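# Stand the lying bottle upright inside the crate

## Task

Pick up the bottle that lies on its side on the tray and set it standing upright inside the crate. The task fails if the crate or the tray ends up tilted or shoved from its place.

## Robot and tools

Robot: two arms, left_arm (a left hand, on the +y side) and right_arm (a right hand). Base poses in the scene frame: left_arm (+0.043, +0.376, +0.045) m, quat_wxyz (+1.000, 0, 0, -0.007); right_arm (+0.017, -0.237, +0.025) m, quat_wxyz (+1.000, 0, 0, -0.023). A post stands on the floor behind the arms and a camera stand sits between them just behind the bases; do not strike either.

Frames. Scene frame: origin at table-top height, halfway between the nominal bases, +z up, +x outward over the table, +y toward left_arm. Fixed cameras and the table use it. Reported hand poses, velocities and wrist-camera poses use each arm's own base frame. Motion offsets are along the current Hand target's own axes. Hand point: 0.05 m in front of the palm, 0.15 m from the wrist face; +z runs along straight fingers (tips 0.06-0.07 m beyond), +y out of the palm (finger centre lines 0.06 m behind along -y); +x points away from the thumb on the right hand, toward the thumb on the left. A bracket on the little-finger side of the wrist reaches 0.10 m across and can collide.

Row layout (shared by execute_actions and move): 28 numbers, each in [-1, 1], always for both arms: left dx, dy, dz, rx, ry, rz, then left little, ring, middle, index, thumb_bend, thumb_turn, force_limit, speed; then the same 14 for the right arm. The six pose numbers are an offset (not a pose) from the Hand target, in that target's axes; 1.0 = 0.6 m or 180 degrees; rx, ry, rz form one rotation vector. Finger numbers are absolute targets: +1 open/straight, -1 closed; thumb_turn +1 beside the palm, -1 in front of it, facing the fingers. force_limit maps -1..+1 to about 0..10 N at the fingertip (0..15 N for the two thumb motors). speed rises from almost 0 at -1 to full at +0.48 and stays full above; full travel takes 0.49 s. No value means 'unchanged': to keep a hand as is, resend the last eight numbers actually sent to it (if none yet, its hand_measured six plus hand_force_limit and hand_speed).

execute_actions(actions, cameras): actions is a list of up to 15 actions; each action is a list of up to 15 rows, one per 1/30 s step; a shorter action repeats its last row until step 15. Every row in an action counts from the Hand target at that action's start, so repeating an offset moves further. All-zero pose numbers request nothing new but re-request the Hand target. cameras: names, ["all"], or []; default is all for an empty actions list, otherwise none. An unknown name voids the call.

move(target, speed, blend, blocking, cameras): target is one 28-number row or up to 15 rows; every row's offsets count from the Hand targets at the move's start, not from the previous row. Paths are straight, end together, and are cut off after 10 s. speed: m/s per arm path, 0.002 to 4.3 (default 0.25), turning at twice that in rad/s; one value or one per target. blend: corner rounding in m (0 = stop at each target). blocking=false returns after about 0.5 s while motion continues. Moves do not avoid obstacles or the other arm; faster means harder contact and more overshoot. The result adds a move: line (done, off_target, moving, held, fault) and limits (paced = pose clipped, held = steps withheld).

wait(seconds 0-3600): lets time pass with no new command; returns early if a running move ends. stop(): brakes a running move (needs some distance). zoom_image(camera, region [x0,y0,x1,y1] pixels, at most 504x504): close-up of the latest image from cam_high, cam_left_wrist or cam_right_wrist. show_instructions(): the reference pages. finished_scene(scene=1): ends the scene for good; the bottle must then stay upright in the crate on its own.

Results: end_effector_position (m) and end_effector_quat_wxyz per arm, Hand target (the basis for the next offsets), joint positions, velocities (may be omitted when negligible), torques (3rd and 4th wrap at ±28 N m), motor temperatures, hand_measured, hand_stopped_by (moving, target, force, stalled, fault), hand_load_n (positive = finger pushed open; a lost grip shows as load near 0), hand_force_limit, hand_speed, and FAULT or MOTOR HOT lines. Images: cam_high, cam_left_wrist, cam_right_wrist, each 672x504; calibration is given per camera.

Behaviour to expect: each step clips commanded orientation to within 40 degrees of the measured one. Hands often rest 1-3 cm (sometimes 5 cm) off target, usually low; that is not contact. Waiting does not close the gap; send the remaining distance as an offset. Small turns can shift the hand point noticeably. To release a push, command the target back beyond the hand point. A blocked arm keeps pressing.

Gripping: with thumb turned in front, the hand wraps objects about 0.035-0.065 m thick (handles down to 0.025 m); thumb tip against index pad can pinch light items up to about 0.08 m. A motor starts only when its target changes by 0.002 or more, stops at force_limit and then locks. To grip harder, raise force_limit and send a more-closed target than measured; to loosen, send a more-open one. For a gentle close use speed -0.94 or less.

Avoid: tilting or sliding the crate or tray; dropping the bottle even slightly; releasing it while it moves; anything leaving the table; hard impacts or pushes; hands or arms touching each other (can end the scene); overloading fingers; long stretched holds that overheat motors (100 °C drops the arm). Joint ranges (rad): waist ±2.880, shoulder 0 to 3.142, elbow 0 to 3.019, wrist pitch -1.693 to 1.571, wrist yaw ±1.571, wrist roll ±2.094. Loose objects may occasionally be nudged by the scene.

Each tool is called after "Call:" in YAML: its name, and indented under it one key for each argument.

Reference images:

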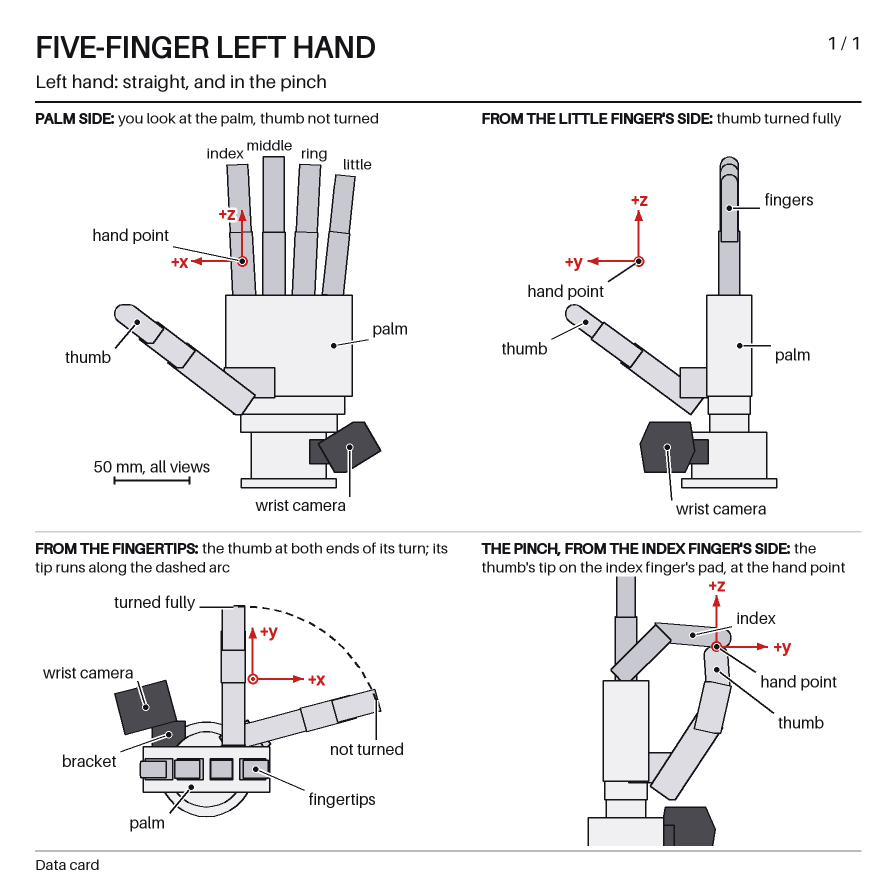

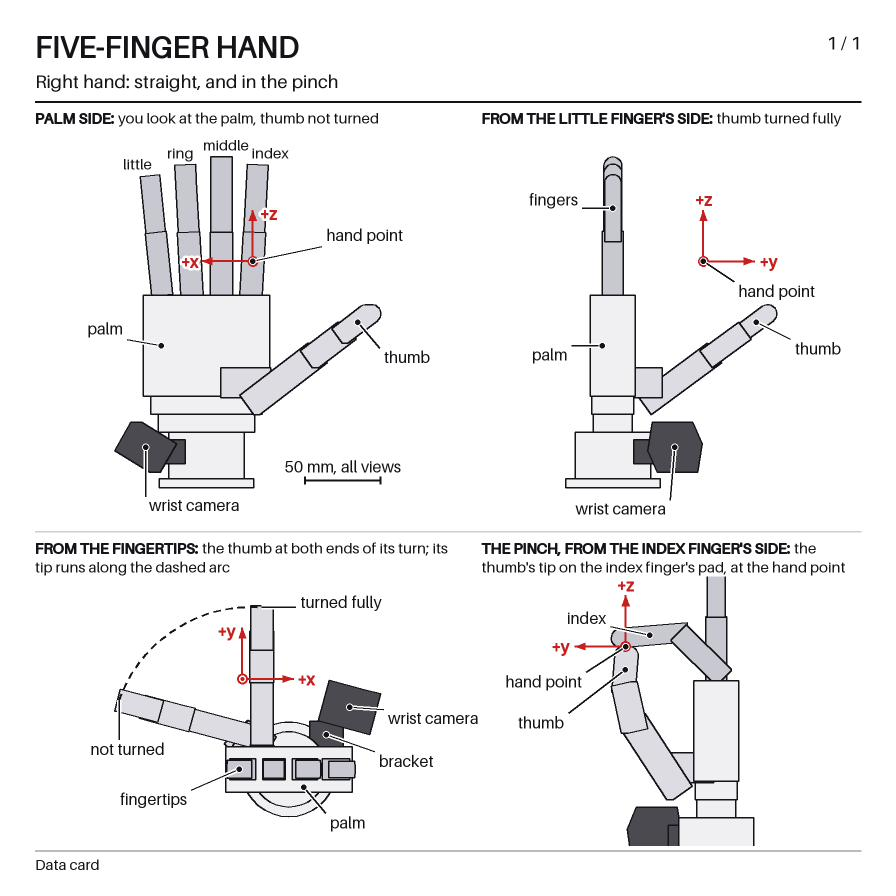

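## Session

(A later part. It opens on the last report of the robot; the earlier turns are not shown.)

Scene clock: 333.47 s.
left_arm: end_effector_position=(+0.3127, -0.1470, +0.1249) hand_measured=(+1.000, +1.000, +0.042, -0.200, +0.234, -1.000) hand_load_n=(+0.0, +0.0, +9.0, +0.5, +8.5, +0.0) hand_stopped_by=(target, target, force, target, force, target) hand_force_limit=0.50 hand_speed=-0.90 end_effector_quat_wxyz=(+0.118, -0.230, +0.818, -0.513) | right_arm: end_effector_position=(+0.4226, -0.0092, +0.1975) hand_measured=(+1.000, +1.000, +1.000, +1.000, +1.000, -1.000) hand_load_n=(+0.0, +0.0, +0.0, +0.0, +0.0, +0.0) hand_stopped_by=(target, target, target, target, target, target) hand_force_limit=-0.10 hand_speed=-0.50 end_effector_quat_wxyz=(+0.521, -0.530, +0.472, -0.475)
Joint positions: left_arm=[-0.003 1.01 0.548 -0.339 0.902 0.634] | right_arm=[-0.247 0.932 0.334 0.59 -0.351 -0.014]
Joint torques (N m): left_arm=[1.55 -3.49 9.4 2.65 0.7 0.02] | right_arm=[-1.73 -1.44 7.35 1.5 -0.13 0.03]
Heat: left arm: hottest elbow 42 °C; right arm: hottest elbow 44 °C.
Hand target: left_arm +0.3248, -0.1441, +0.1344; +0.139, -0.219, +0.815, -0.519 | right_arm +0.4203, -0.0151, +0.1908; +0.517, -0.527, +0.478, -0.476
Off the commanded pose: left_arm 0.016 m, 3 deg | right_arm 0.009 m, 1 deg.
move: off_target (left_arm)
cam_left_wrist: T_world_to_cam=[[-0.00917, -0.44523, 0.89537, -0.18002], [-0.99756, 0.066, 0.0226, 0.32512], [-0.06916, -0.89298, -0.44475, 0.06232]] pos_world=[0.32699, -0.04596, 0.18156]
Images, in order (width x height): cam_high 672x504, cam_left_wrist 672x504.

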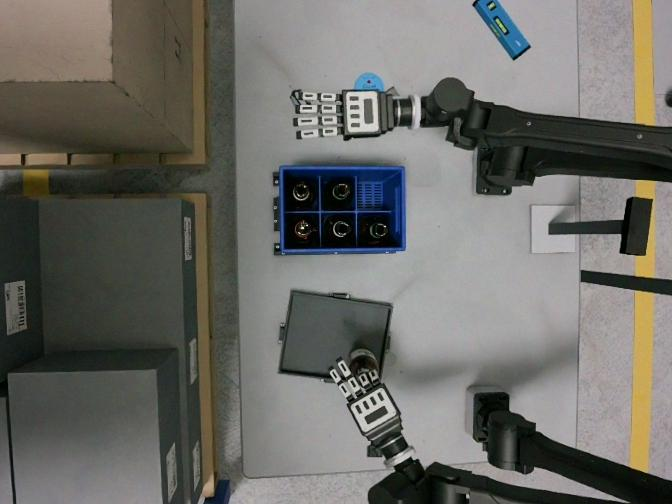

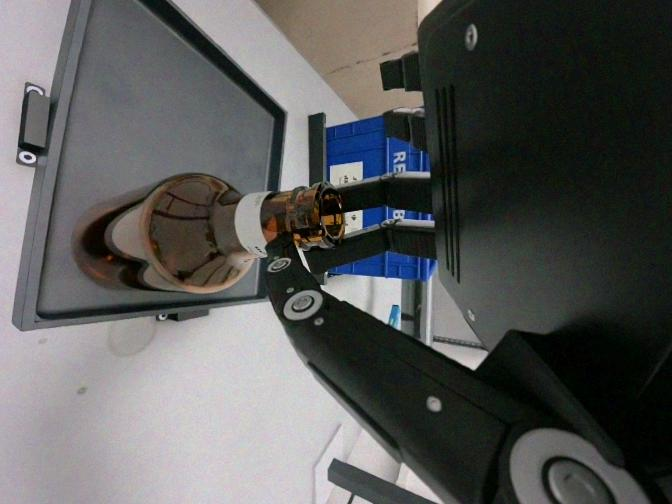

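Call:
execute_actions:
  actions: []
  cameras: ["all"]

Scene clock: 334.77 s.
left_arm: end_effector_position=(+0.3128, -0.1470, +0.1250) hand_measured=(+1.000, +1.000, +0.042, -0.200, +0.234, -1.000) hand_load_n=(+0.0, +0.0, +9.0, +1.0, +8.5, +0.0) hand_stopped_by=(target, target, force, target, force, target) hand_force_limit=0.50 hand_speed=-0.90 end_effector_quat_wxyz=(+0.118, -0.229, +0.818, -0.513) | right_arm: end_effector_position=(+0.4226, -0.0092, +0.1975) hand_measured=(+1.000, +1.000, +1.000, +1.000, +1.000, -1.000) hand_load_n=(-0.5, +0.0, +0.0, +0.0, +0.0, +0.0) hand_stopped_by=(target, target, target, target, target, target) hand_force_limit=-0.10 hand_speed=-0.50 end_effector_quat_wxyz=(+0.521, -0.530, +0.472, -0.475)
Joint positions: left_arm=[-0.003 1.01 0.548 -0.339 0.902 0.634] | right_arm=[-0.247 0.932 0.334 0.59 -0.351 -0.014]
Joint velocities: within noise
Joint torques (N m): left_arm=[1.49 -3.6 9.4 2.88 0.73 0.02] | right_arm=[-1.73 -1.55 7.34 1.57 -0.14 0.04]
Motor temperatures (°C): left_arm=[37 35 42 33 36 39] | right_arm=[33 40 44 33 31 29]
Heat: left arm: hottest elbow 42 °C; right arm: hottest elbow 44 °C.
Hand target: left_arm +0.3248, -0.1441, +0.1344; +0.139, -0.218, +0.815, -0.519 | right_arm +0.4203, -0.0151, +0.1908; +0.517, -0.527, +0.478, -0.476
Off the commanded pose: left_arm 0.016 m, 3 deg | right_arm 0.009 m, 1 deg.
camera_calibration:
cam_left_wrist: T_world_to_cam=[[-0.00953, -0.44521, 0.89538, -0.17991], [-0.99757, 0.06598, 0.02219, 0.3253], [-0.06896, -0.89299, -0.44476, 0.06226]] pos_world=[0.32709, -0.04596, 0.18156]
cam_right_wrist: T_world_to_cam=[[-0.02537, -0.25146, -0.96753, 0.19791], [-0.62781, 0.75719, -0.18033, 0.30567], [0.77795, 0.60285, -0.17708, -0.17557]] pos_world=[0.3335, -0.07584, 0.21552]

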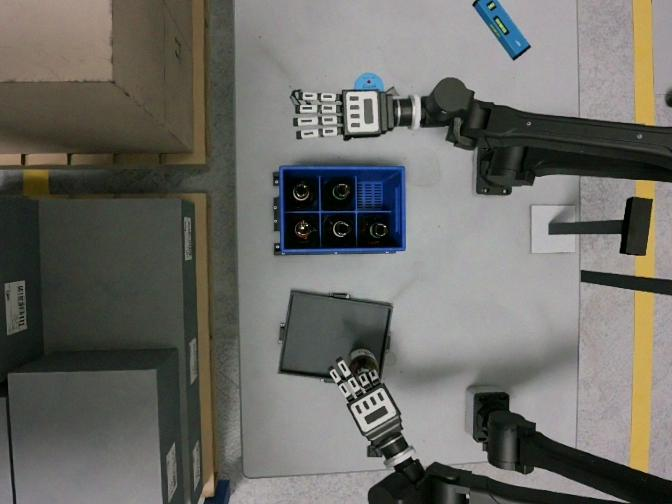

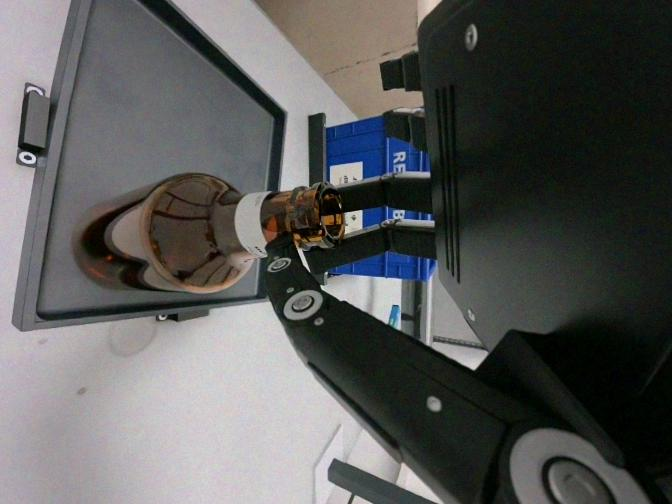

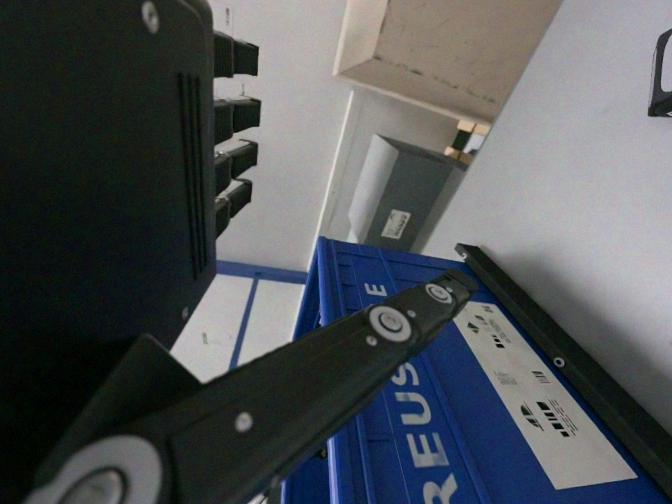

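Call:
zoom_image:
  camera: "cam_left_wrist"
  region: [200, 130, 440, 310]

Call:
zoom_image:
  camera: "cam_high"
  region: [260, 270, 440, 430]

Scaled by 2.100 from the camera's image (finer frame: 960x720).

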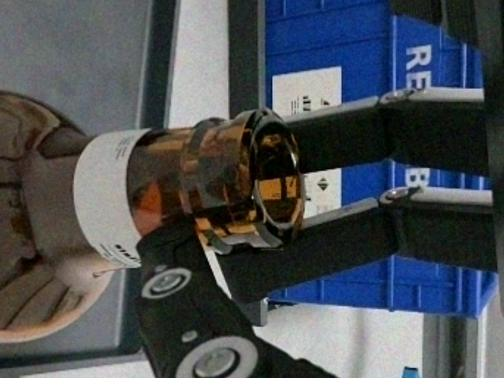

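Scaled by 2.800 from the camera's image (finer frame: 960x720).

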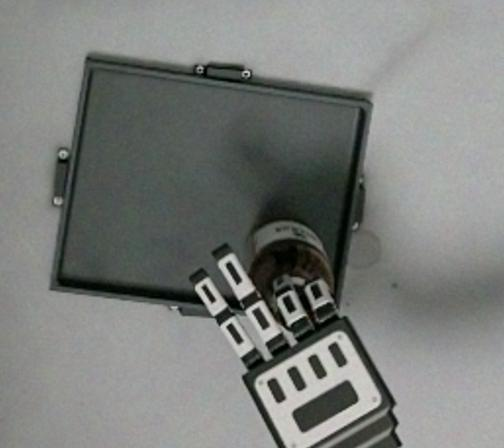

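Call:
move:
  target: [0, 0.0151, 0.00705, 0,0,0, 1,1,-0.2,-0.2,0,-1,0.5,-0.9, 0,0,0,0,0,0,1,1,1,1,1,-1,-0.1,-0.5]
  speed: 0.02
  cameras: ["cam_left_wrist"]

Scene clock: 336.40 s.
left_arm: end_effector_position=(+0.3174, -0.1471, +0.1227) hand_measured=(+1.000, +1.000, +0.042, -0.200, +0.234, -1.000) hand_load_n=(+0.0, +0.0, +9.5, +0.5, +7.0, +0.0) hand_stopped_by=(target, target, force, target, force, target) hand_force_limit=0.50 hand_speed=-0.90 end_effector_quat_wxyz=(+0.128, -0.223, +0.817, -0.516) | right_arm: end_effector_position=(+0.4226, -0.0092, +0.1975) hand_measured=(+1.000, +1.000, +1.000, +1.000, +1.000, -1.000) hand_load_n=(+0.0, +0.0, +0.0, +0.0, +0.0, +0.0) hand_stopped_by=(target, target, target, target, target, target) hand_force_limit=-0.10 hand_speed=-0.50 end_effector_quat_wxyz=(+0.521, -0.530, +0.472, -0.475)
Joint positions: left_arm=[-0.003 1.019 0.54 -0.299 0.903 0.634] | right_arm=[-0.247 0.932 0.334 0.59 -0.351 -0.014]
Joint torques (N m): left_arm=[2.14 -2.84 8.51 2.88 0.68 0.04] | right_arm=[-2.14 -1.67 7.35 1.52 -0.14 0.03]
Heat: left arm: hottest elbow 42 °C; right arm: hottest elbow 44 °C.
Hand target: left_arm +0.3248, -0.1441, +0.1244; +0.139, -0.218, +0.815, -0.519 | right_arm +0.4203, -0.0151, +0.1908; +0.517, -0.527, +0.478, -0.476
Off the commanded pose: left_arm 0.008 m, 1 deg | right_arm 0.009 m, 1 deg.
move: done
cam_left_wrist: T_world_to_cam=[[-0.03026, -0.44459, 0.89522, -0.17112], [-0.99778, 0.06658, -0.00066, 0.33284], [-0.05931, -0.89326, -0.44562, 0.05853]] pos_world=[0.3304, -0.04596, 0.17949]

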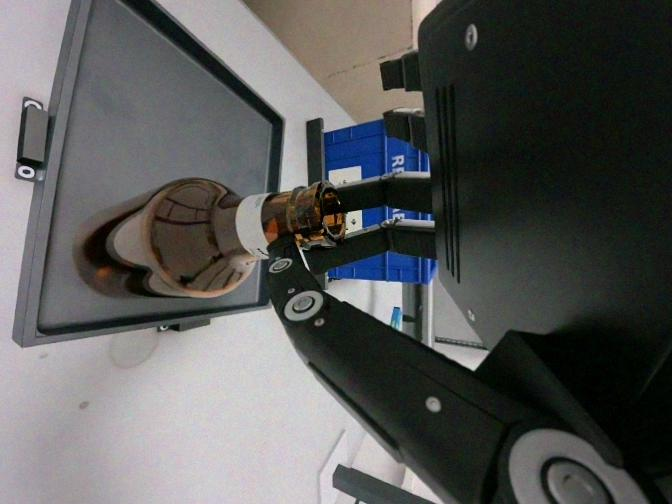

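Call:
move:
  target: [0, 0.0121, 0.00564, 0,0,0, 1,1,-0.2,-0.2,0,-1,0.5,-0.9, 0,0,0,0,0,0,1,1,1,1,1,-1,-0.1,-0.5]
  speed: 0.02
  cameras: ["cam_left_wrist"]

Scene clock: 339.90 s.
left_arm: end_effector_position=(+0.3206, -0.1477, +0.1213) hand_measured=(+1.000, +1.000, +0.042, -0.200, +0.234, -1.000) hand_load_n=(+0.0, +0.0, +10.0, +0.0, +6.5, +0.0) hand_stopped_by=(target, target, force, target, force, target) hand_force_limit=0.50 hand_speed=-0.90 end_effector_quat_wxyz=(+0.134, -0.217, +0.815, -0.520) | right_arm: end_effector_position=(+0.4226, -0.0092, +0.1975) hand_measured=(+1.000, +1.000, +1.000, +1.000, +1.000, -1.000) hand_load_n=(+0.0, -0.5, -0.5, +0.0, +0.0, +0.0) hand_stopped_by=(target, target, target, target, target, target) hand_force_limit=-0.10 hand_speed=-0.50 end_effector_quat_wxyz=(+0.521, -0.530, +0.472, -0.475)
Joint positions: left_arm=[-0.003 1.027 0.533 -0.266 0.908 0.634] | right_arm=[-0.247 0.932 0.334 0.59 -0.351 -0.014]
Joint torques (N m): left_arm=[1.79 -2.43 8.06 2.56 0.59 -0.03] | right_arm=[-1.79 -1.49 7.39 1.55 -0.13 0.04]
Heat: left arm: hottest elbow 42 °C; right arm: hottest elbow 44 °C.
Hand target: left_arm +0.3247, -0.1441, +0.1164; +0.139, -0.219, +0.815, -0.519 | right_arm +0.4203, -0.0151, +0.1908; +0.517, -0.527, +0.478, -0.476
Off the commanded pose: left_arm 0.007 m, 1 deg | right_arm 0.009 m, 1 deg.
move: done
cam_left_wrist: T_world_to_cam=[[-0.04842, -0.44157, 0.89592, -0.16387], [-0.99737, 0.06982, -0.01949, 0.33885], [-0.05394, -0.89451, -0.44379, 0.0554]] pos_world=[0.33301, -0.04647, 0.17801]

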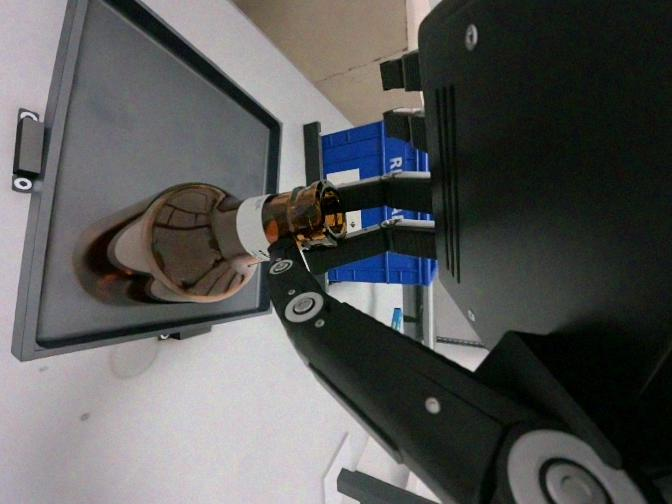

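Call:
zoom_image:
  camera: "cam_left_wrist"
  region: [60, 130, 440, 370]

Scaled by 1.326 from the camera's image (finer frame: 960x720).

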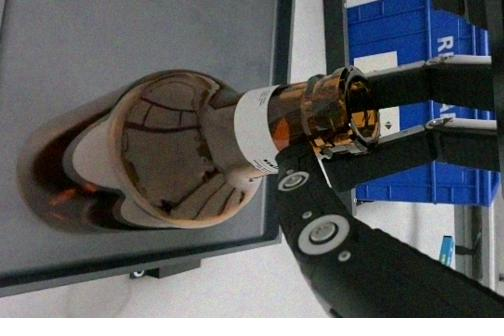

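Call:
move:
  target: [0, 0.0106, 0.0049, 0,0,0, 1,1,-0.2,-0.2,0,-1,0.5,-0.9, 0,0,0,0,0,0,1,1,1,1,1,-1,-0.1,-0.5]
  speed: 0.02
  cameras: ["cam_left_wrist"]

Scene clock: 341.50 s.
left_arm: end_effector_position=(+0.3234, -0.1482, +0.1201) hand_measured=(+1.000, +1.000, +0.042, -0.200, +0.234, -1.000) hand_load_n=(+0.0, +0.0, +10.0, +0.0, +6.5, +0.5) hand_stopped_by=(target, target, force, target, force, target) hand_force_limit=0.50 hand_speed=-0.90 end_effector_quat_wxyz=(+0.139, -0.212, +0.814, -0.523) | right_arm: end_effector_position=(+0.4226, -0.0092, +0.1975) hand_measured=(+1.000, +1.000, +1.000, +1.000, +1.000, -1.000) hand_load_n=(-0.5, +0.0, +0.0, +0.0, +0.0, +0.0) hand_stopped_by=(target, target, target, target, target, target) hand_force_limit=-0.10 hand_speed=-0.50 end_effector_quat_wxyz=(+0.521, -0.530, +0.472, -0.475)
Joint positions: left_arm=[-0.002 1.033 0.528 -0.237 0.912 0.634] | right_arm=[-0.247 0.932 0.334 0.59 -0.351 -0.014]
Joint torques (N m): left_arm=[2.37 -1.2 7.75 2.51 0.38 0] | right_arm=[-1.9 -1.38 7.39 1.5 -0.14 0.03]
Heat: left arm: hottest elbow 42 °C; right arm: hottest elbow 44 °C.
Hand target: left_arm +0.3248, -0.1441, +0.1093; +0.139, -0.219, +0.815, -0.519 | right_arm +0.4203, -0.0151, +0.1908; +0.517, -0.527, +0.478, -0.476
Off the commanded pose: left_arm 0.012 m, 1 deg | right_arm 0.009 m, 1 deg.
move: off_target (left_arm)
cam_left_wrist: T_world_to_cam=[[-0.06405, -0.43859, 0.8964, -0.15746], [-0.99672, 0.07264, -0.03568, 0.34373], [-0.04946, -0.89575, -0.4418, 0.05276]] pos_world=[0.33512, -0.04677, 0.17672]

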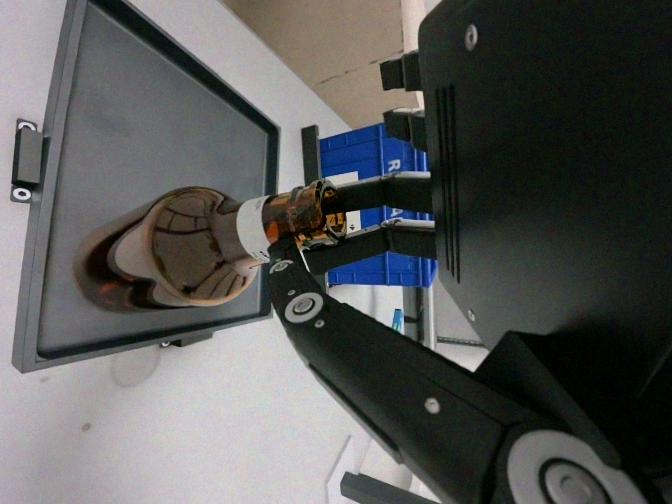

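Call:
move:
  target: [-0.0036, -0.01735, -0.005, 0,0,0, 1,1,-0.2,-0.2,0,-1,0.5,-0.9, 0,0,0,0,0,0,1,1,1,1,1,-1,-0.1,-0.5]
  speed: 0.02

Call:
move:
  target: [0,0,0, 0,0,0, 1,1,0.1,0.0,0.3,-1,0.4,-0.9, 0,0,0,0,0,0,1,1,1,1,1,-1,-0.1,-0.5]
  speed: 0.02
  cameras: ["cam_left_wrist","cam_high"]

Scene clock: 342.60 s.
left_arm: end_effector_position=(+0.3234, -0.1482, +0.1201) hand_measured=(+1.000, +1.000, +0.042, -0.200, +0.234, -1.000) hand_load_n=(+0.0, +0.0, +9.5, +0.0, +6.5, +0.5) hand_stopped_by=(target, target, force, target, force, target) hand_force_limit=0.50 hand_speed=-0.90 end_effector_quat_wxyz=(+0.139, -0.212, +0.814, -0.523) | right_arm: end_effector_position=(+0.4226, -0.0092, +0.1975) hand_measured=(+1.000, +1.000, +1.000, +1.000, +1.000, -1.000) hand_load_n=(+0.0, -0.5, +0.0, +0.0, +0.0, +0.0) hand_stopped_by=(target, target, target, target, target, target) hand_force_limit=-0.10 hand_speed=-0.50 end_effector_quat_wxyz=(+0.521, -0.530, +0.472, -0.475)
Joint positions: left_arm=[-0.002 1.033 0.528 -0.237 0.912 0.634] | right_arm=[-0.247 0.932 0.334 0.59 -0.351 -0.014]
Joint torques (N m): left_arm=[1.49 -2.96 9.18 1.36 0.32 -0.04] | right_arm=[-1.9 -1.26 7.38 1.48 -0.14 0.03]
Heat: left arm: hottest elbow 42 °C; right arm: hottest elbow 44 °C.
Hand target: left_arm +0.3275, -0.1445, +0.1200; +0.139, -0.219, +0.815, -0.519 | right_arm +0.4203, -0.0151, +0.1908; +0.517, -0.527, +0.478, -0.476
Off the commanded pose: left_arm 0.006 m, 1 deg | right_arm 0.009 m, 1 deg.
move: done

Scene clock: 343.57 s.
left_arm: end_effector_position=(+0.3227, -0.1481, +0.1187) hand_measured=(+1.000, +1.000, +0.100, +0.000, +0.300, -1.000) hand_load_n=(+0.0, +0.0, +0.0, +0.0, +0.0, +0.0) hand_stopped_by=(target, target, target, target, target, target) hand_force_limit=0.40 hand_speed=-0.90 end_effector_quat_wxyz=(+0.137, -0.214, +0.814, -0.522) | right_arm: end_effector_position=(+0.4226, -0.0092, +0.1975) hand_measured=(+1.000, +1.000, +1.000, +1.000, +1.000, -1.000) hand_load_n=(+0.0, +0.0, +0.0, +0.0, +0.0, +0.0) hand_stopped_by=(target, target, target, target, target, target) hand_force_limit=-0.10 hand_speed=-0.50 end_effector_quat_wxyz=(+0.521, -0.530, +0.472, -0.475)
Joint positions: left_arm=[-0.002 1.037 0.528 -0.241 0.912 0.634] | right_arm=[-0.247 0.932 0.334 0.59 -0.351 -0.014]
Joint torques (N m): left_arm=[2.2 -2.96 9.18 1.33 0.34 -0.05] | right_arm=[-1.85 -1.49 7.36 1.52 -0.14 0.02]
Heat: left arm: hottest elbow 42 °C; right arm: hottest elbow 44 °C.
Hand target: left_arm +0.3275, -0.1445, +0.1200; +0.139, -0.219, +0.815, -0.519 | right_arm +0.4203, -0.0151, +0.1908; +0.517, -0.527, +0.478, -0.476
Off the commanded pose: left_arm 0.006 m, 1 deg | right_arm 0.009 m, 1 deg.
move: done
cam_left_wrist: T_world_to_cam=[[-0.05774, -0.43915, 0.89656, -0.15835], [-0.99698, 0.07215, -0.02887, 0.34214], [-0.05201, -0.89551, -0.44198, 0.0531]] pos_world=[0.33472, -0.04667, 0.17531]
Images, in order (width x height): cam_high 672x504, cam_left_wrist 672x504.

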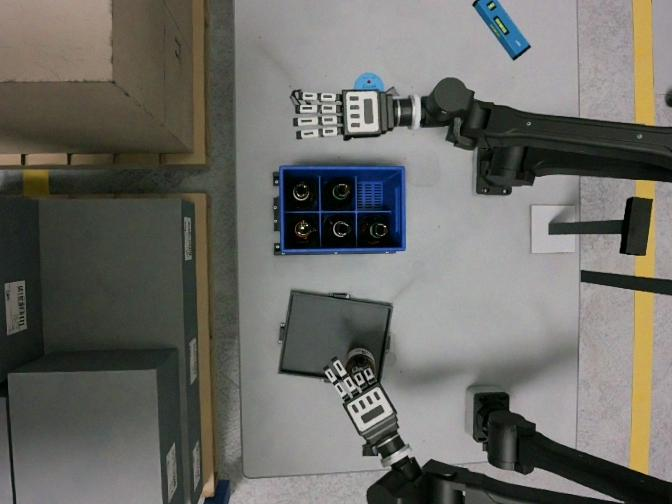

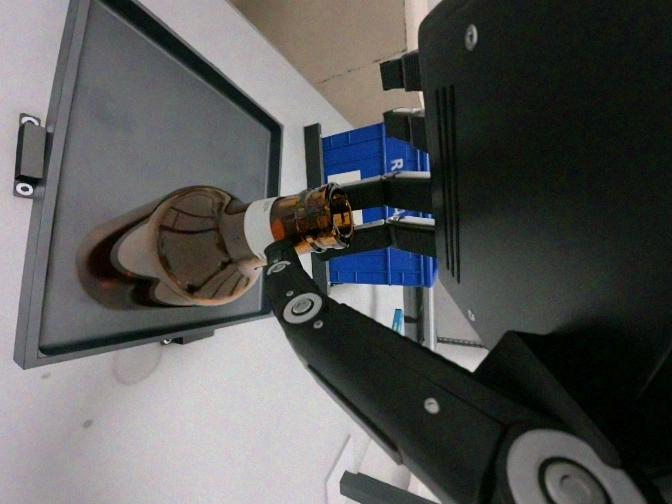

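Call:
move:
  target: [0,0,0, 0,0,0, 1,1,0.3,0.3,0.6,-1,0.4,-0.75, 0,0,0,0,0,0,1,1,1,1,1,-1,-0.1,-0.5]
  speed: 0.02
  cameras: ["cam_left_wrist"]

Scene clock: 345.00 s.
left_arm: end_effector_position=(+0.3228, -0.1479, +0.1186) hand_measured=(+1.000, +1.000, +0.300, +0.300, +0.600, -1.000) hand_load_n=(+0.0, +0.0, +0.0, +0.0, +0.5, +0.0) hand_stopped_by=(target, target, target, target, target, target) hand_force_limit=0.40 hand_speed=-0.75 end_effector_quat_wxyz=(+0.137, -0.215, +0.814, -0.522) | right_arm: end_effector_position=(+0.4226, -0.0092, +0.1975) hand_measured=(+1.000, +1.000, +1.000, +1.000, +1.000, -1.000) hand_load_n=(+0.0, +0.0, +0.0, +0.0, +0.0, +0.0) hand_stopped_by=(target, target, target, target, target, target) hand_force_limit=-0.10 hand_speed=-0.50 end_effector_quat_wxyz=(+0.521, -0.530, +0.472, -0.475)
Joint positions: left_arm=[-0.002 1.037 0.528 -0.241 0.91 0.634] | right_arm=[-0.247 0.932 0.334 0.59 -0.351 -0.014]
Joint torques (N m): left_arm=[1.08 -3.08 9.22 1.33 0.4 -0.06] | right_arm=[-1.9 -1.44 7.36 1.51 -0.13 0.04]
Heat: left arm: hottest elbow 42 °C; right arm: hottest elbow 44 °C.
Hand target: left_arm +0.3275, -0.1445, +0.1200; +0.139, -0.219, +0.815, -0.519 | right_arm +0.4203, -0.0151, +0.1908; +0.517, -0.527, +0.478, -0.476
Off the commanded pose: left_arm 0.006 m, 1 deg | right_arm 0.009 m, 1 deg.
move: done
cam_left_wrist: T_world_to_cam=[[-0.05735, -0.4399, 0.89621, -0.1584], [-0.99704, 0.07128, -0.02881, 0.3422], [-0.05121, -0.89521, -0.44268, 0.05307]] pos_world=[0.33482, -0.04657, 0.17531]

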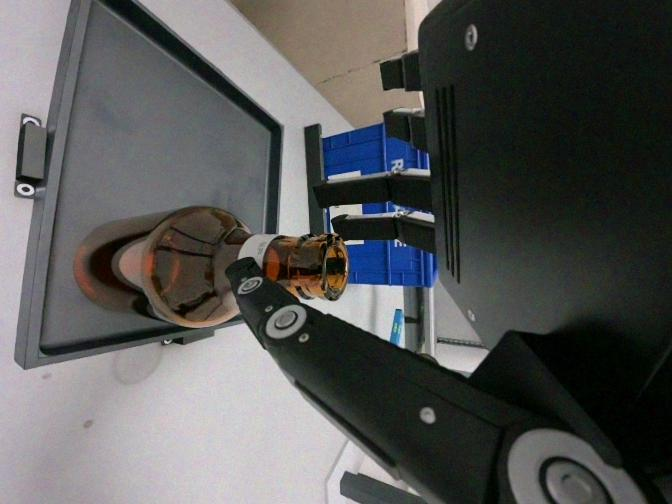

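Call:
wait:
  seconds: 0.5
  cameras: ["cam_left_wrist","cam_high"]

Call:
zoom_image:
  camera: "cam_left_wrist"
  region: [60, 170, 440, 410]

Call:
zoom_image:
  camera: "cam_high"
  region: [260, 270, 440, 430]

Scene clock: 345.73 s.
left_arm: end_effector_position=(+0.3228, -0.1479, +0.1186) hand_measured=(+1.000, +1.000, +0.300, +0.300, +0.600, -1.000) hand_load_n=(+0.0, +0.0, +0.0, +0.0, +0.0, +0.0) hand_stopped_by=(target, target, target, target, target, target) hand_force_limit=0.40 hand_speed=-0.75 end_effector_quat_wxyz=(+0.137, -0.215, +0.814, -0.522) | right_arm: end_effector_position=(+0.4226, -0.0092, +0.1975) hand_measured=(+1.000, +1.000, +1.000, +1.000, +1.000, -1.000) hand_load_n=(+0.0, +0.0, -0.5, +0.0, +0.0, +0.0) hand_stopped_by=(target, target, target, target, target, target) hand_force_limit=-0.10 hand_speed=-0.50 end_effector_quat_wxyz=(+0.521, -0.530, +0.472, -0.475)
Joint positions: left_arm=[-0.002 1.037 0.528 -0.241 0.91 0.634] | right_arm=[-0.247 0.932 0.334 0.59 -0.351 -0.014]
Joint torques (N m): left_arm=[1.55 -2.61 9.09 1.33 0.43 -0.07] | right_arm=[-2.08 -1.55 7.35 1.5 -0.14 0.04]
Heat: left arm: hottest elbow 43 °C; right arm: hottest elbow 44 °C.
Hand target: left_arm +0.3275, -0.1445, +0.1200; +0.139, -0.219, +0.815, -0.519 | right_arm +0.4203, -0.0151, +0.1908; +0.517, -0.527, +0.478, -0.476
Off the commanded pose: left_arm 0.006 m, 1 deg | right_arm 0.009 m, 1 deg.
wait: 0.50 s; at rest from the start
cam_left_wrist: T_world_to_cam=[[-0.05735, -0.4399, 0.89621, -0.1584], [-0.99704, 0.07128, -0.02881, 0.3422], [-0.05121, -0.89521, -0.44268, 0.05307]] pos_world=[0.33482, -0.04657, 0.17531]
Images, in order (width x height): cam_high 672x504, cam_left_wrist 672x504.

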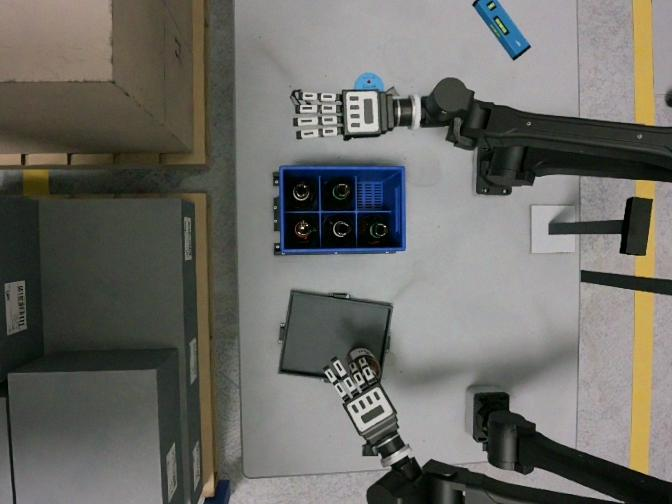

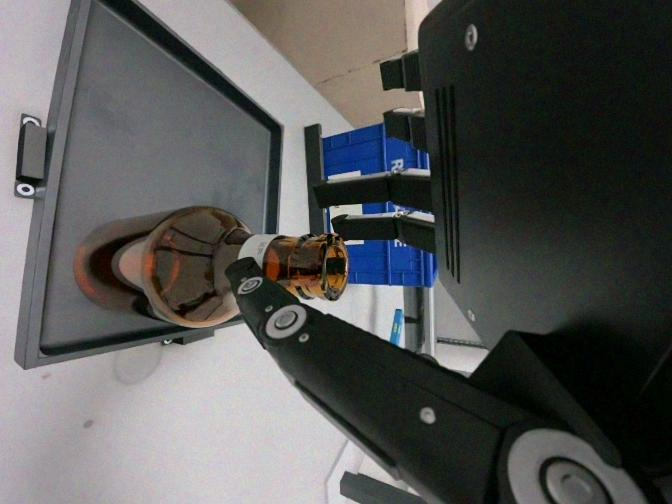

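Scaled by 1.326 from the camera's image (finer frame: 960x720).

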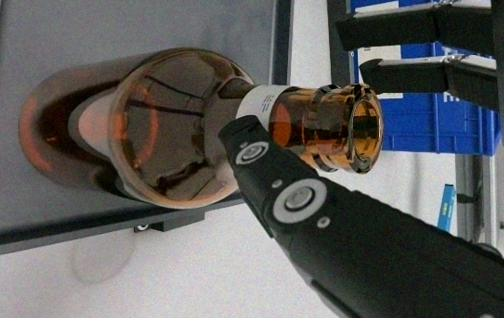

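Scaled by 2.800 from the camera's image (finer frame: 960x720).

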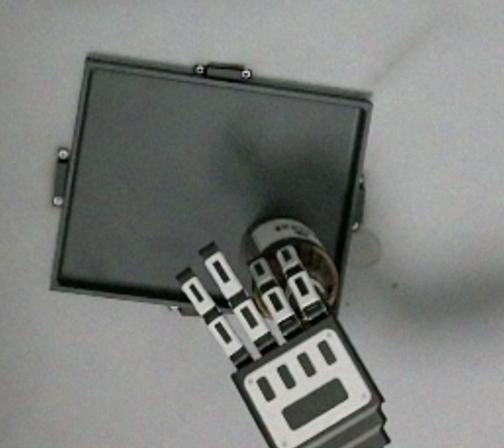

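Call:
move:
  target:
    - [0,0,0, 0,0,0, 1,1,0.45,0.45,0.8,-1,0.4,-0.75, 0,0,0,0,0,0,1,1,1,1,1,-1,-0.1,-0.5]
    - [0.0193,0.0367,0.008, 0,0,0, 1,1,0.45,0.45,0.8,-1,0.4,-0.75, 0,0,0,0,0,0,1,1,1,1,1,-1,-0.1,-0.5]
  speed: 0.04
  cameras: ["cam_left_wrist"]

Scene clock: 348.63 s.
left_arm: end_effector_position=(+0.3098, -0.1475, +0.0982) hand_measured=(+1.000, +1.000, +0.450, +0.450, +0.800, -1.000) hand_load_n=(+0.0, +0.0, +0.0, +0.0, +0.0, +0.0) hand_stopped_by=(target, target, target, target, target, target) hand_force_limit=0.40 hand_speed=-0.75 end_effector_quat_wxyz=(+0.132, -0.220, +0.816, -0.519) | right_arm: end_effector_position=(+0.4226, -0.0092, +0.1975) hand_measured=(+1.000, +1.000, +1.000, +1.000, +1.000, -1.000) hand_load_n=(+0.0, +0.0, +0.0, +0.0, +0.0, +0.0) hand_stopped_by=(target, target, target, target, target, target) hand_force_limit=-0.10 hand_speed=-0.50 end_effector_quat_wxyz=(+0.521, -0.530, +0.472, -0.475)
Joint positions: left_arm=[-0.002 1.039 0.473 -0.2 0.907 0.634] | right_arm=[-0.247 0.932 0.334 0.59 -0.351 -0.014]
Joint torques (N m): left_arm=[1.26 -3.08 8.2 2.52 0.36 -0.1] | right_arm=[-1.96 -1.44 7.38 1.51 -0.14 0.02]
Heat: left arm: hottest elbow 43 °C; right arm: hottest elbow 44 °C.
Hand target: left_arm +0.3149, -0.1460, +0.0980; +0.139, -0.219, +0.815, -0.519 | right_arm +0.4203, -0.0151, +0.1908; +0.517, -0.527, +0.478, -0.476
Off the commanded pose: left_arm 0.005 m, 1 deg | right_arm 0.009 m, 1 deg.
move: done
cam_left_wrist: T_world_to_cam=[[-0.0419, -0.4421, 0.89599, -0.14573], [-0.99755, 0.06886, -0.01267, 0.32677], [-0.0561, -0.89432, -0.4439, 0.04547]] pos_world=[0.32241, -0.04626, 0.1549]

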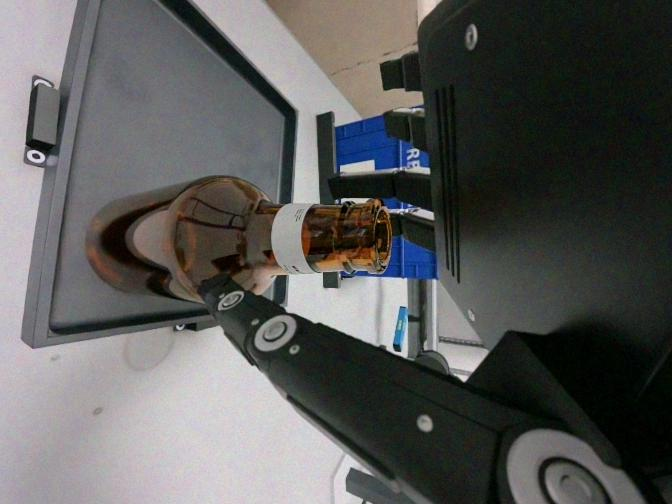

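Call:
move:
  target: [-0.0224,-0.0552,-0.02553, 0,0,0, 1,1,0.45,0.45,0.8,-1,0.4,-0.75, 0,0,0,0,0,0,1,1,1,1,1,-1,-0.1,-0.5]
  speed: 0.03
  cameras: ["cam_left_wrist"]

Scene clock: 350.70 s.
left_arm: end_effector_position=(+0.3086, -0.1438, +0.1120) hand_measured=(+1.000, +1.000, +0.450, +0.450, +0.800, -1.000) hand_load_n=(+0.0, +0.0, -0.5, +0.0, +0.0, +0.0) hand_stopped_by=(target, target, target, target, target, target) hand_force_limit=0.40 hand_speed=-0.75 end_effector_quat_wxyz=(+0.114, -0.233, +0.817, -0.514) | right_arm: end_effector_position=(+0.4226, -0.0092, +0.1975) hand_measured=(+1.000, +1.000, +1.000, +1.000, +1.000, -1.000) hand_load_n=(-0.5, +0.0, +0.0, +0.0, +0.0, +0.0) hand_stopped_by=(target, target, target, target, target, target) hand_force_limit=-0.10 hand_speed=-0.50 end_effector_quat_wxyz=(+0.521, -0.530, +0.472, -0.475)
Joint positions: left_arm=[0.012 1.026 0.52 -0.313 0.915 0.642] | right_arm=[-0.247 0.932 0.334 0.59 -0.351 -0.014]
Joint torques (N m): left_arm=[2.37 -5.01 11.71 1.43 0.72 0.03] | right_arm=[-1.9 -1.55 7.32 1.5 -0.12 0.03]
Heat: left arm: hottest elbow 43 °C; right arm: hottest elbow 44 °C.
Hand target: left_arm +0.3267, -0.1394, +0.1347; +0.139, -0.218, +0.815, -0.519 | right_arm +0.4203, -0.0151, +0.1908; +0.517, -0.527, +0.478, -0.476
Off the commanded pose: left_arm 0.029 m, 3 deg | right_arm 0.009 m, 1 deg.
move: off_target (left_arm)
cam_left_wrist: T_world_to_cam=[[0.0012, -0.44015, 0.89792, -0.16973], [-0.9974, 0.06411, 0.03276, 0.31976], [-0.07198, -0.89563, -0.43893, 0.059]] pos_world=[0.32338, -0.04236, 0.16783]

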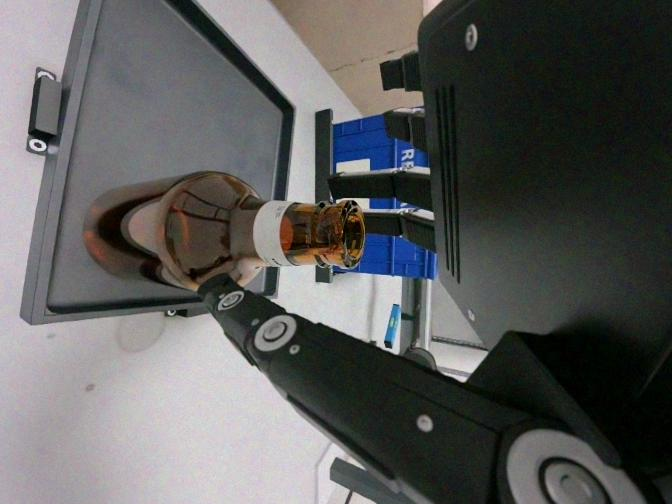

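Call:
move:
  target: [-0.0078,-0.0039,-0.0074, 0,0,0, 1,1,0.45,0.45,0.8,-1,0.4,-0.75, 0,0,0,0,0,0,1,1,1,1,1,-1,-0.1,-0.5]
  speed: 0.03
  cameras: ["cam_left_wrist"]

Call:
zoom_image:
  camera: "cam_left_wrist"
  region: [200, 130, 440, 310]

Scene clock: 352.00 s.
left_arm: end_effector_position=(+0.3116, -0.1390, +0.1172) hand_measured=(+1.000, +1.000, +0.450, +0.450, +0.800, -1.000) hand_load_n=(+0.0, +0.0, +0.0, -0.5, +0.0, +0.0) hand_stopped_by=(target, target, target, target, target, target) hand_force_limit=0.40 hand_speed=-0.75 end_effector_quat_wxyz=(+0.116, -0.233, +0.817, -0.515) | right_arm: end_effector_position=(+0.4226, -0.0092, +0.1975) hand_measured=(+1.000, +1.000, +1.000, +1.000, +1.000, -1.000) hand_load_n=(+0.0, +0.0, +0.0, +0.0, +0.0, +0.0) hand_stopped_by=(target, target, target, target, target, target) hand_force_limit=-0.10 hand_speed=-0.50 end_effector_quat_wxyz=(+0.521, -0.530, +0.472, -0.475)
Joint positions: left_arm=[0.03 1.026 0.537 -0.342 0.927 0.663] | right_arm=[-0.247 0.932 0.334 0.59 -0.351 -0.014]
Joint torques (N m): left_arm=[2.2 -3.78 11.85 1.2 0.75 0.06] | right_arm=[-2.02 -1.44 7.36 1.54 -0.15 0.01]
Heat: left arm: hottest elbow 43 °C; right arm: hottest elbow 44 °C.
Hand target: left_arm +0.3293, -0.1344, +0.1386; +0.139, -0.218, +0.815, -0.519 | right_arm +0.4203, -0.0151, +0.1908; +0.517, -0.527, +0.478, -0.476
Off the commanded pose: left_arm 0.028 m, 3 deg | right_arm 0.009 m, 1 deg.
move: off_target (left_arm)
cam_left_wrist: T_world_to_cam=[[-0.00238, -0.43984, 0.89807, -0.17119], [-0.99757, 0.06356, 0.02848, 0.32264], [-0.06961, -0.89582, -0.43893, 0.06513]] pos_world=[0.32598, -0.03746, 0.17313]

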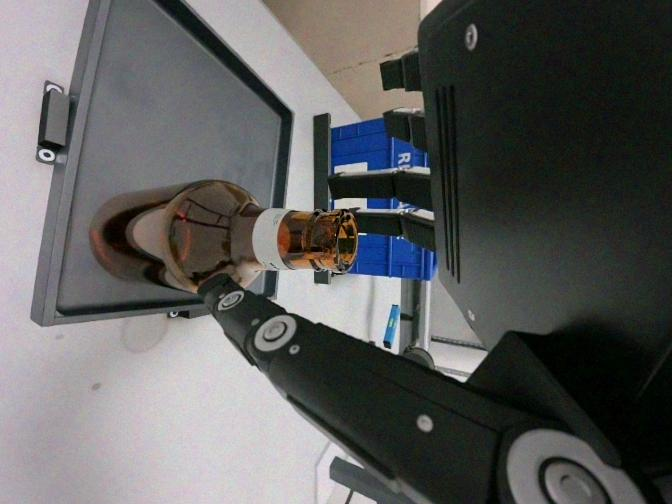

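Scaled by 2.100 from the camera's image (finer frame: 960x720).

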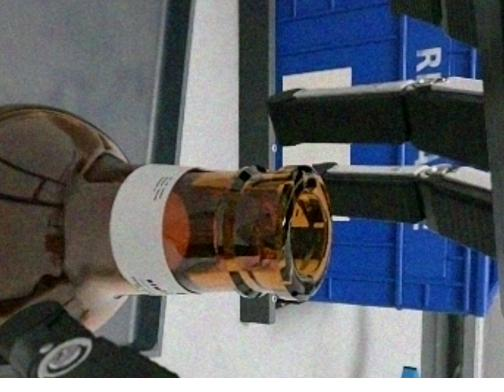

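Call:
move:
  target: [0,0,0, 0,0,0, 1,1,0.13,0.13,0.34,-1,0.4,-0.75, 0,0,0,0,0,0,1,1,1,1,1,-1,-0.1,-0.5]
  speed: 0.03
  cameras: ["cam_left_wrist"]

Call:
zoom_image:
  camera: "cam_left_wrist"
  region: [200, 130, 440, 310]

Scene clock: 354.43 s.
left_arm: end_effector_position=(+0.3115, -0.1390, +0.1172) hand_measured=(+1.000, +1.000, +0.130, +0.130, +0.340, -1.000) hand_load_n=(+0.0, +0.0, +0.0, +0.0, +0.0, +0.0) hand_stopped_by=(target, target, target, target, target, target) hand_force_limit=0.40 hand_speed=-0.75 end_effector_quat_wxyz=(+0.116, -0.232, +0.817, -0.515) | right_arm: end_effector_position=(+0.4226, -0.0092, +0.1975) hand_measured=(+1.000, +1.000, +1.000, +1.000, +1.000, -1.000) hand_load_n=(+0.0, -0.5, +0.0, +0.0, +0.0, +0.0) hand_stopped_by=(target, target, target, target, target, target) hand_force_limit=-0.10 hand_speed=-0.50 end_effector_quat_wxyz=(+0.521, -0.530, +0.472, -0.475)
Joint positions: left_arm=[0.03 1.026 0.537 -0.342 0.928 0.663] | right_arm=[-0.247 0.932 0.334 0.59 -0.351 -0.014]
Joint torques (N m): left_arm=[2.08 -3.49 11.85 1.22 0.74 0.06] | right_arm=[-1.96 -1.38 7.39 1.48 -0.14 0.03]
Heat: left arm: hottest elbow 43 °C; right arm: hottest elbow 44 °C.
Hand target: left_arm +0.3293, -0.1344, +0.1386; +0.139, -0.218, +0.815, -0.519 | right_arm +0.4203, -0.0151, +0.1908; +0.517, -0.527, +0.478, -0.476
Off the commanded pose: left_arm 0.028 m, 3 deg | right_arm 0.009 m, 1 deg.
move: done
cam_left_wrist: T_world_to_cam=[[-0.00291, -0.43981, 0.89809, -0.17106], [-0.99753, 0.06424, 0.02823, 0.32271], [-0.07011, -0.89579, -0.43891, 0.0652]] pos_world=[0.32598, -0.03756, 0.17313]

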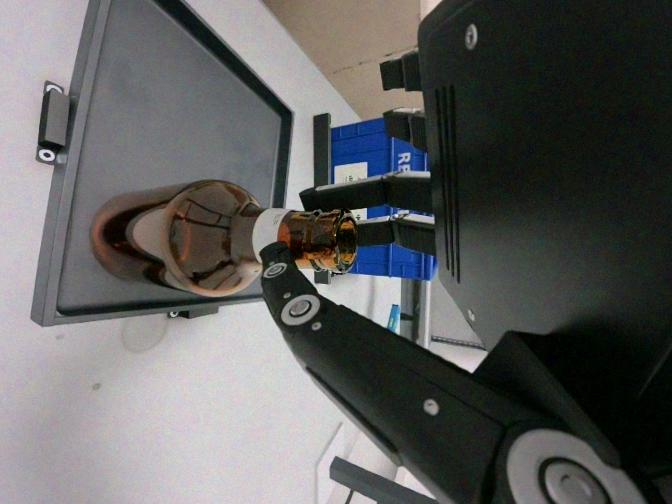

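Scaled by 2.100 from the camera's image (finer frame: 960x720).

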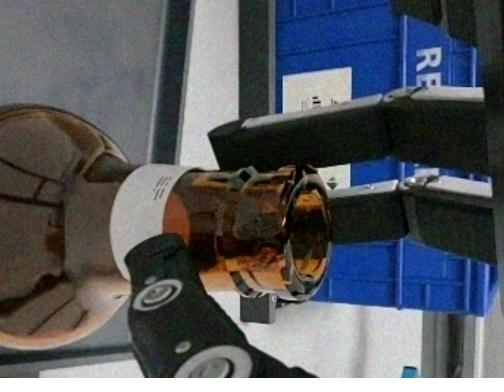

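Call:
move:
  target: [0,0,0, 0,0,0, 1,1,-0.15,-0.15,0.05,-1,0.4,-0.9, 0,0,0,0,0,0,1,1,1,1,1,-1,-0.1,-0.5]
  speed: 0.03
  cameras: ["cam_left_wrist"]

Call:
zoom_image:
  camera: "cam_left_wrist"
  region: [200, 130, 440, 310]

Scene clock: 355.40 s.
left_arm: end_effector_position=(+0.3119, -0.1391, +0.1178) hand_measured=(+1.000, +1.000, +0.030, -0.006, +0.272, -1.000) hand_load_n=(+0.0, +0.0, +6.0, +7.0, +10.5, +0.5) hand_stopped_by=(target, target, force, force, force, target) hand_force_limit=0.40 hand_speed=-0.90 end_effector_quat_wxyz=(+0.116, -0.231, +0.817, -0.515) | right_arm: end_effector_position=(+0.4226, -0.0092, +0.1975) hand_measured=(+1.000, +1.000, +1.000, +1.000, +1.000, -1.000) hand_load_n=(+0.0, +0.0, +0.0, +0.0, +0.0, +0.0) hand_stopped_by=(target, target, target, target, target, target) hand_force_limit=-0.10 hand_speed=-0.50 end_effector_quat_wxyz=(+0.521, -0.530, +0.472, -0.475)
Joint positions: left_arm=[0.03 1.026 0.538 -0.342 0.929 0.665] | right_arm=[-0.247 0.932 0.334 0.59 -0.351 -0.014]
Joint torques (N m): left_arm=[1.08 -3.49 11.74 1.37 0.65 0.07] | right_arm=[-1.79 -1.38 7.35 1.51 -0.13 0.02]
Heat: left arm: hottest elbow 43 °C; right arm: hottest elbow 44 °C.
Hand target: left_arm +0.3292, -0.1344, +0.1386; +0.139, -0.218, +0.815, -0.519 | right_arm +0.4203, -0.0151, +0.1908; +0.517, -0.527, +0.478, -0.476
Off the commanded pose: left_arm 0.027 m, 3 deg | right_arm 0.009 m, 1 deg.
move: done
cam_left_wrist: T_world_to_cam=[[-0.00522, -0.43957, 0.89819, -0.1709], [-0.99751, 0.06546, 0.02623, 0.32348], [-0.07033, -0.89582, -0.43882, 0.06546]] pos_world=[0.32639, -0.03766, 0.17374]

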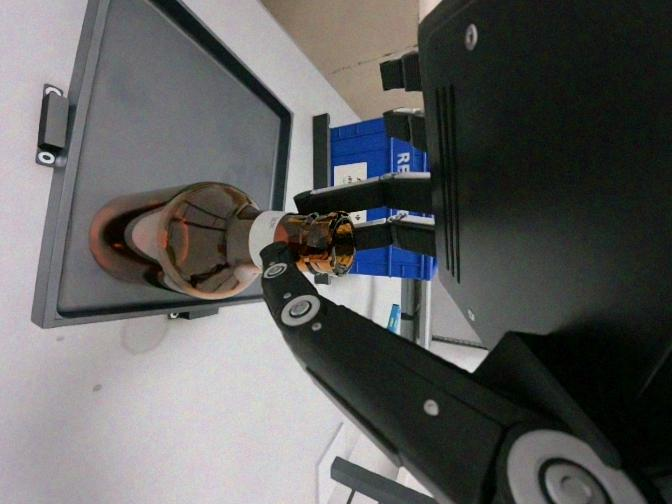

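Scaled by 2.100 from the camera's image (finer frame: 960x720).

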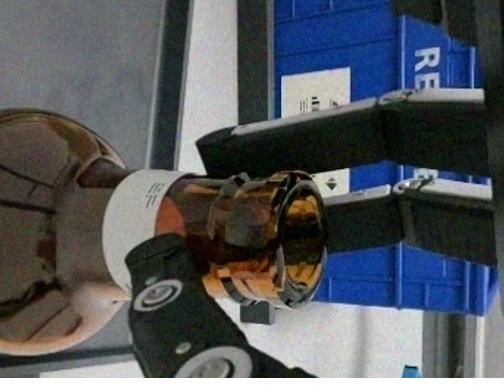

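Call:
move:
  target: [0,-0.0151,-0.00705, 0.0082,-0.0023,0.0050, 1,1,-0.15,-0.15,0.05,-1,0.4,-0.9, 0,0,0,0,0,0,1,1,1,1,1,-1,-0.1,-0.5]
  speed: 0.02
  cameras: ["cam_left_wrist"]

Call:
zoom_image:
  camera: "cam_left_wrist"
  region: [200, 130, 440, 310]

Scene clock: 356.67 s.
left_arm: end_effector_position=(+0.3123, -0.1378, +0.1219) hand_measured=(+1.000, +1.000, +0.030, -0.006, +0.272, -1.000) hand_load_n=(+0.0, +0.0, +5.0, +6.0, +10.5, +0.0) hand_stopped_by=(target, target, force, force, force, target) hand_force_limit=0.40 hand_speed=-0.90 end_effector_quat_wxyz=(+0.121, -0.229, +0.815, -0.519) | right_arm: end_effector_position=(+0.4226, -0.0092, +0.1975) hand_measured=(+1.000, +1.000, +1.000, +1.000, +1.000, -1.000) hand_load_n=(+0.0, +0.0, +0.0, +0.0, +0.0, +0.0) hand_stopped_by=(target, target, target, target, target, target) hand_force_limit=-0.10 hand_speed=-0.50 end_effector_quat_wxyz=(+0.521, -0.530, +0.472, -0.475)
Joint positions: left_arm=[0.037 1.014 0.538 -0.342 0.936 0.665] | right_arm=[-0.247 0.932 0.334 0.59 -0.351 -0.014]
Joint torques (N m): left_arm=[1.96 -5.25 11.7 1.96 0.96 0] | right_arm=[-1.96 -1.55 7.36 1.48 -0.14 0.02]
Heat: left arm: hottest elbow 43 °C; right arm: hottest elbow 44 °C.
Hand target: left_arm +0.3293, -0.1344, +0.1485; +0.149, -0.212, +0.809, -0.527 | right_arm +0.4203, -0.0151, +0.1908; +0.517, -0.527, +0.478, -0.476
Off the commanded pose: left_arm 0.032 m, 4 deg | right_arm 0.009 m, 1 deg.
move: off_target (left_arm)
cam_left_wrist: T_world_to_cam=[[-0.01507, -0.43537, 0.90012, -0.1706], [-0.99789, 0.06336, 0.01394, 0.32501], [-0.0631, -0.89802, -0.43541, 0.06549]] pos_world=[0.32588, -0.03606, 0.17754]

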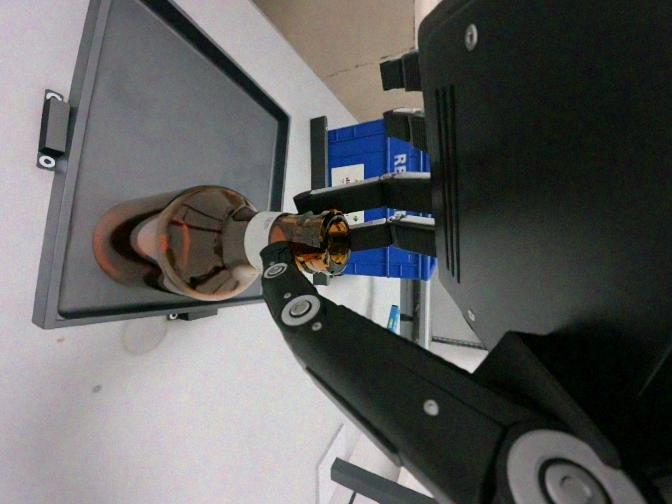

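Scaled by 2.100 from the camera's image (finer frame: 960x720).

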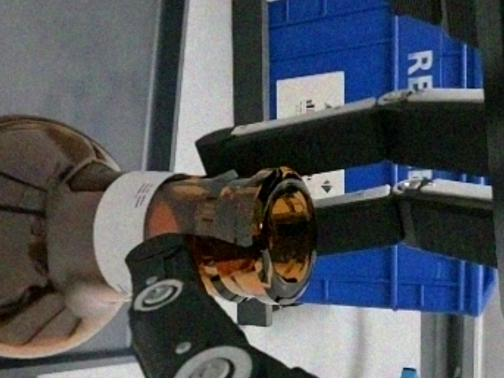

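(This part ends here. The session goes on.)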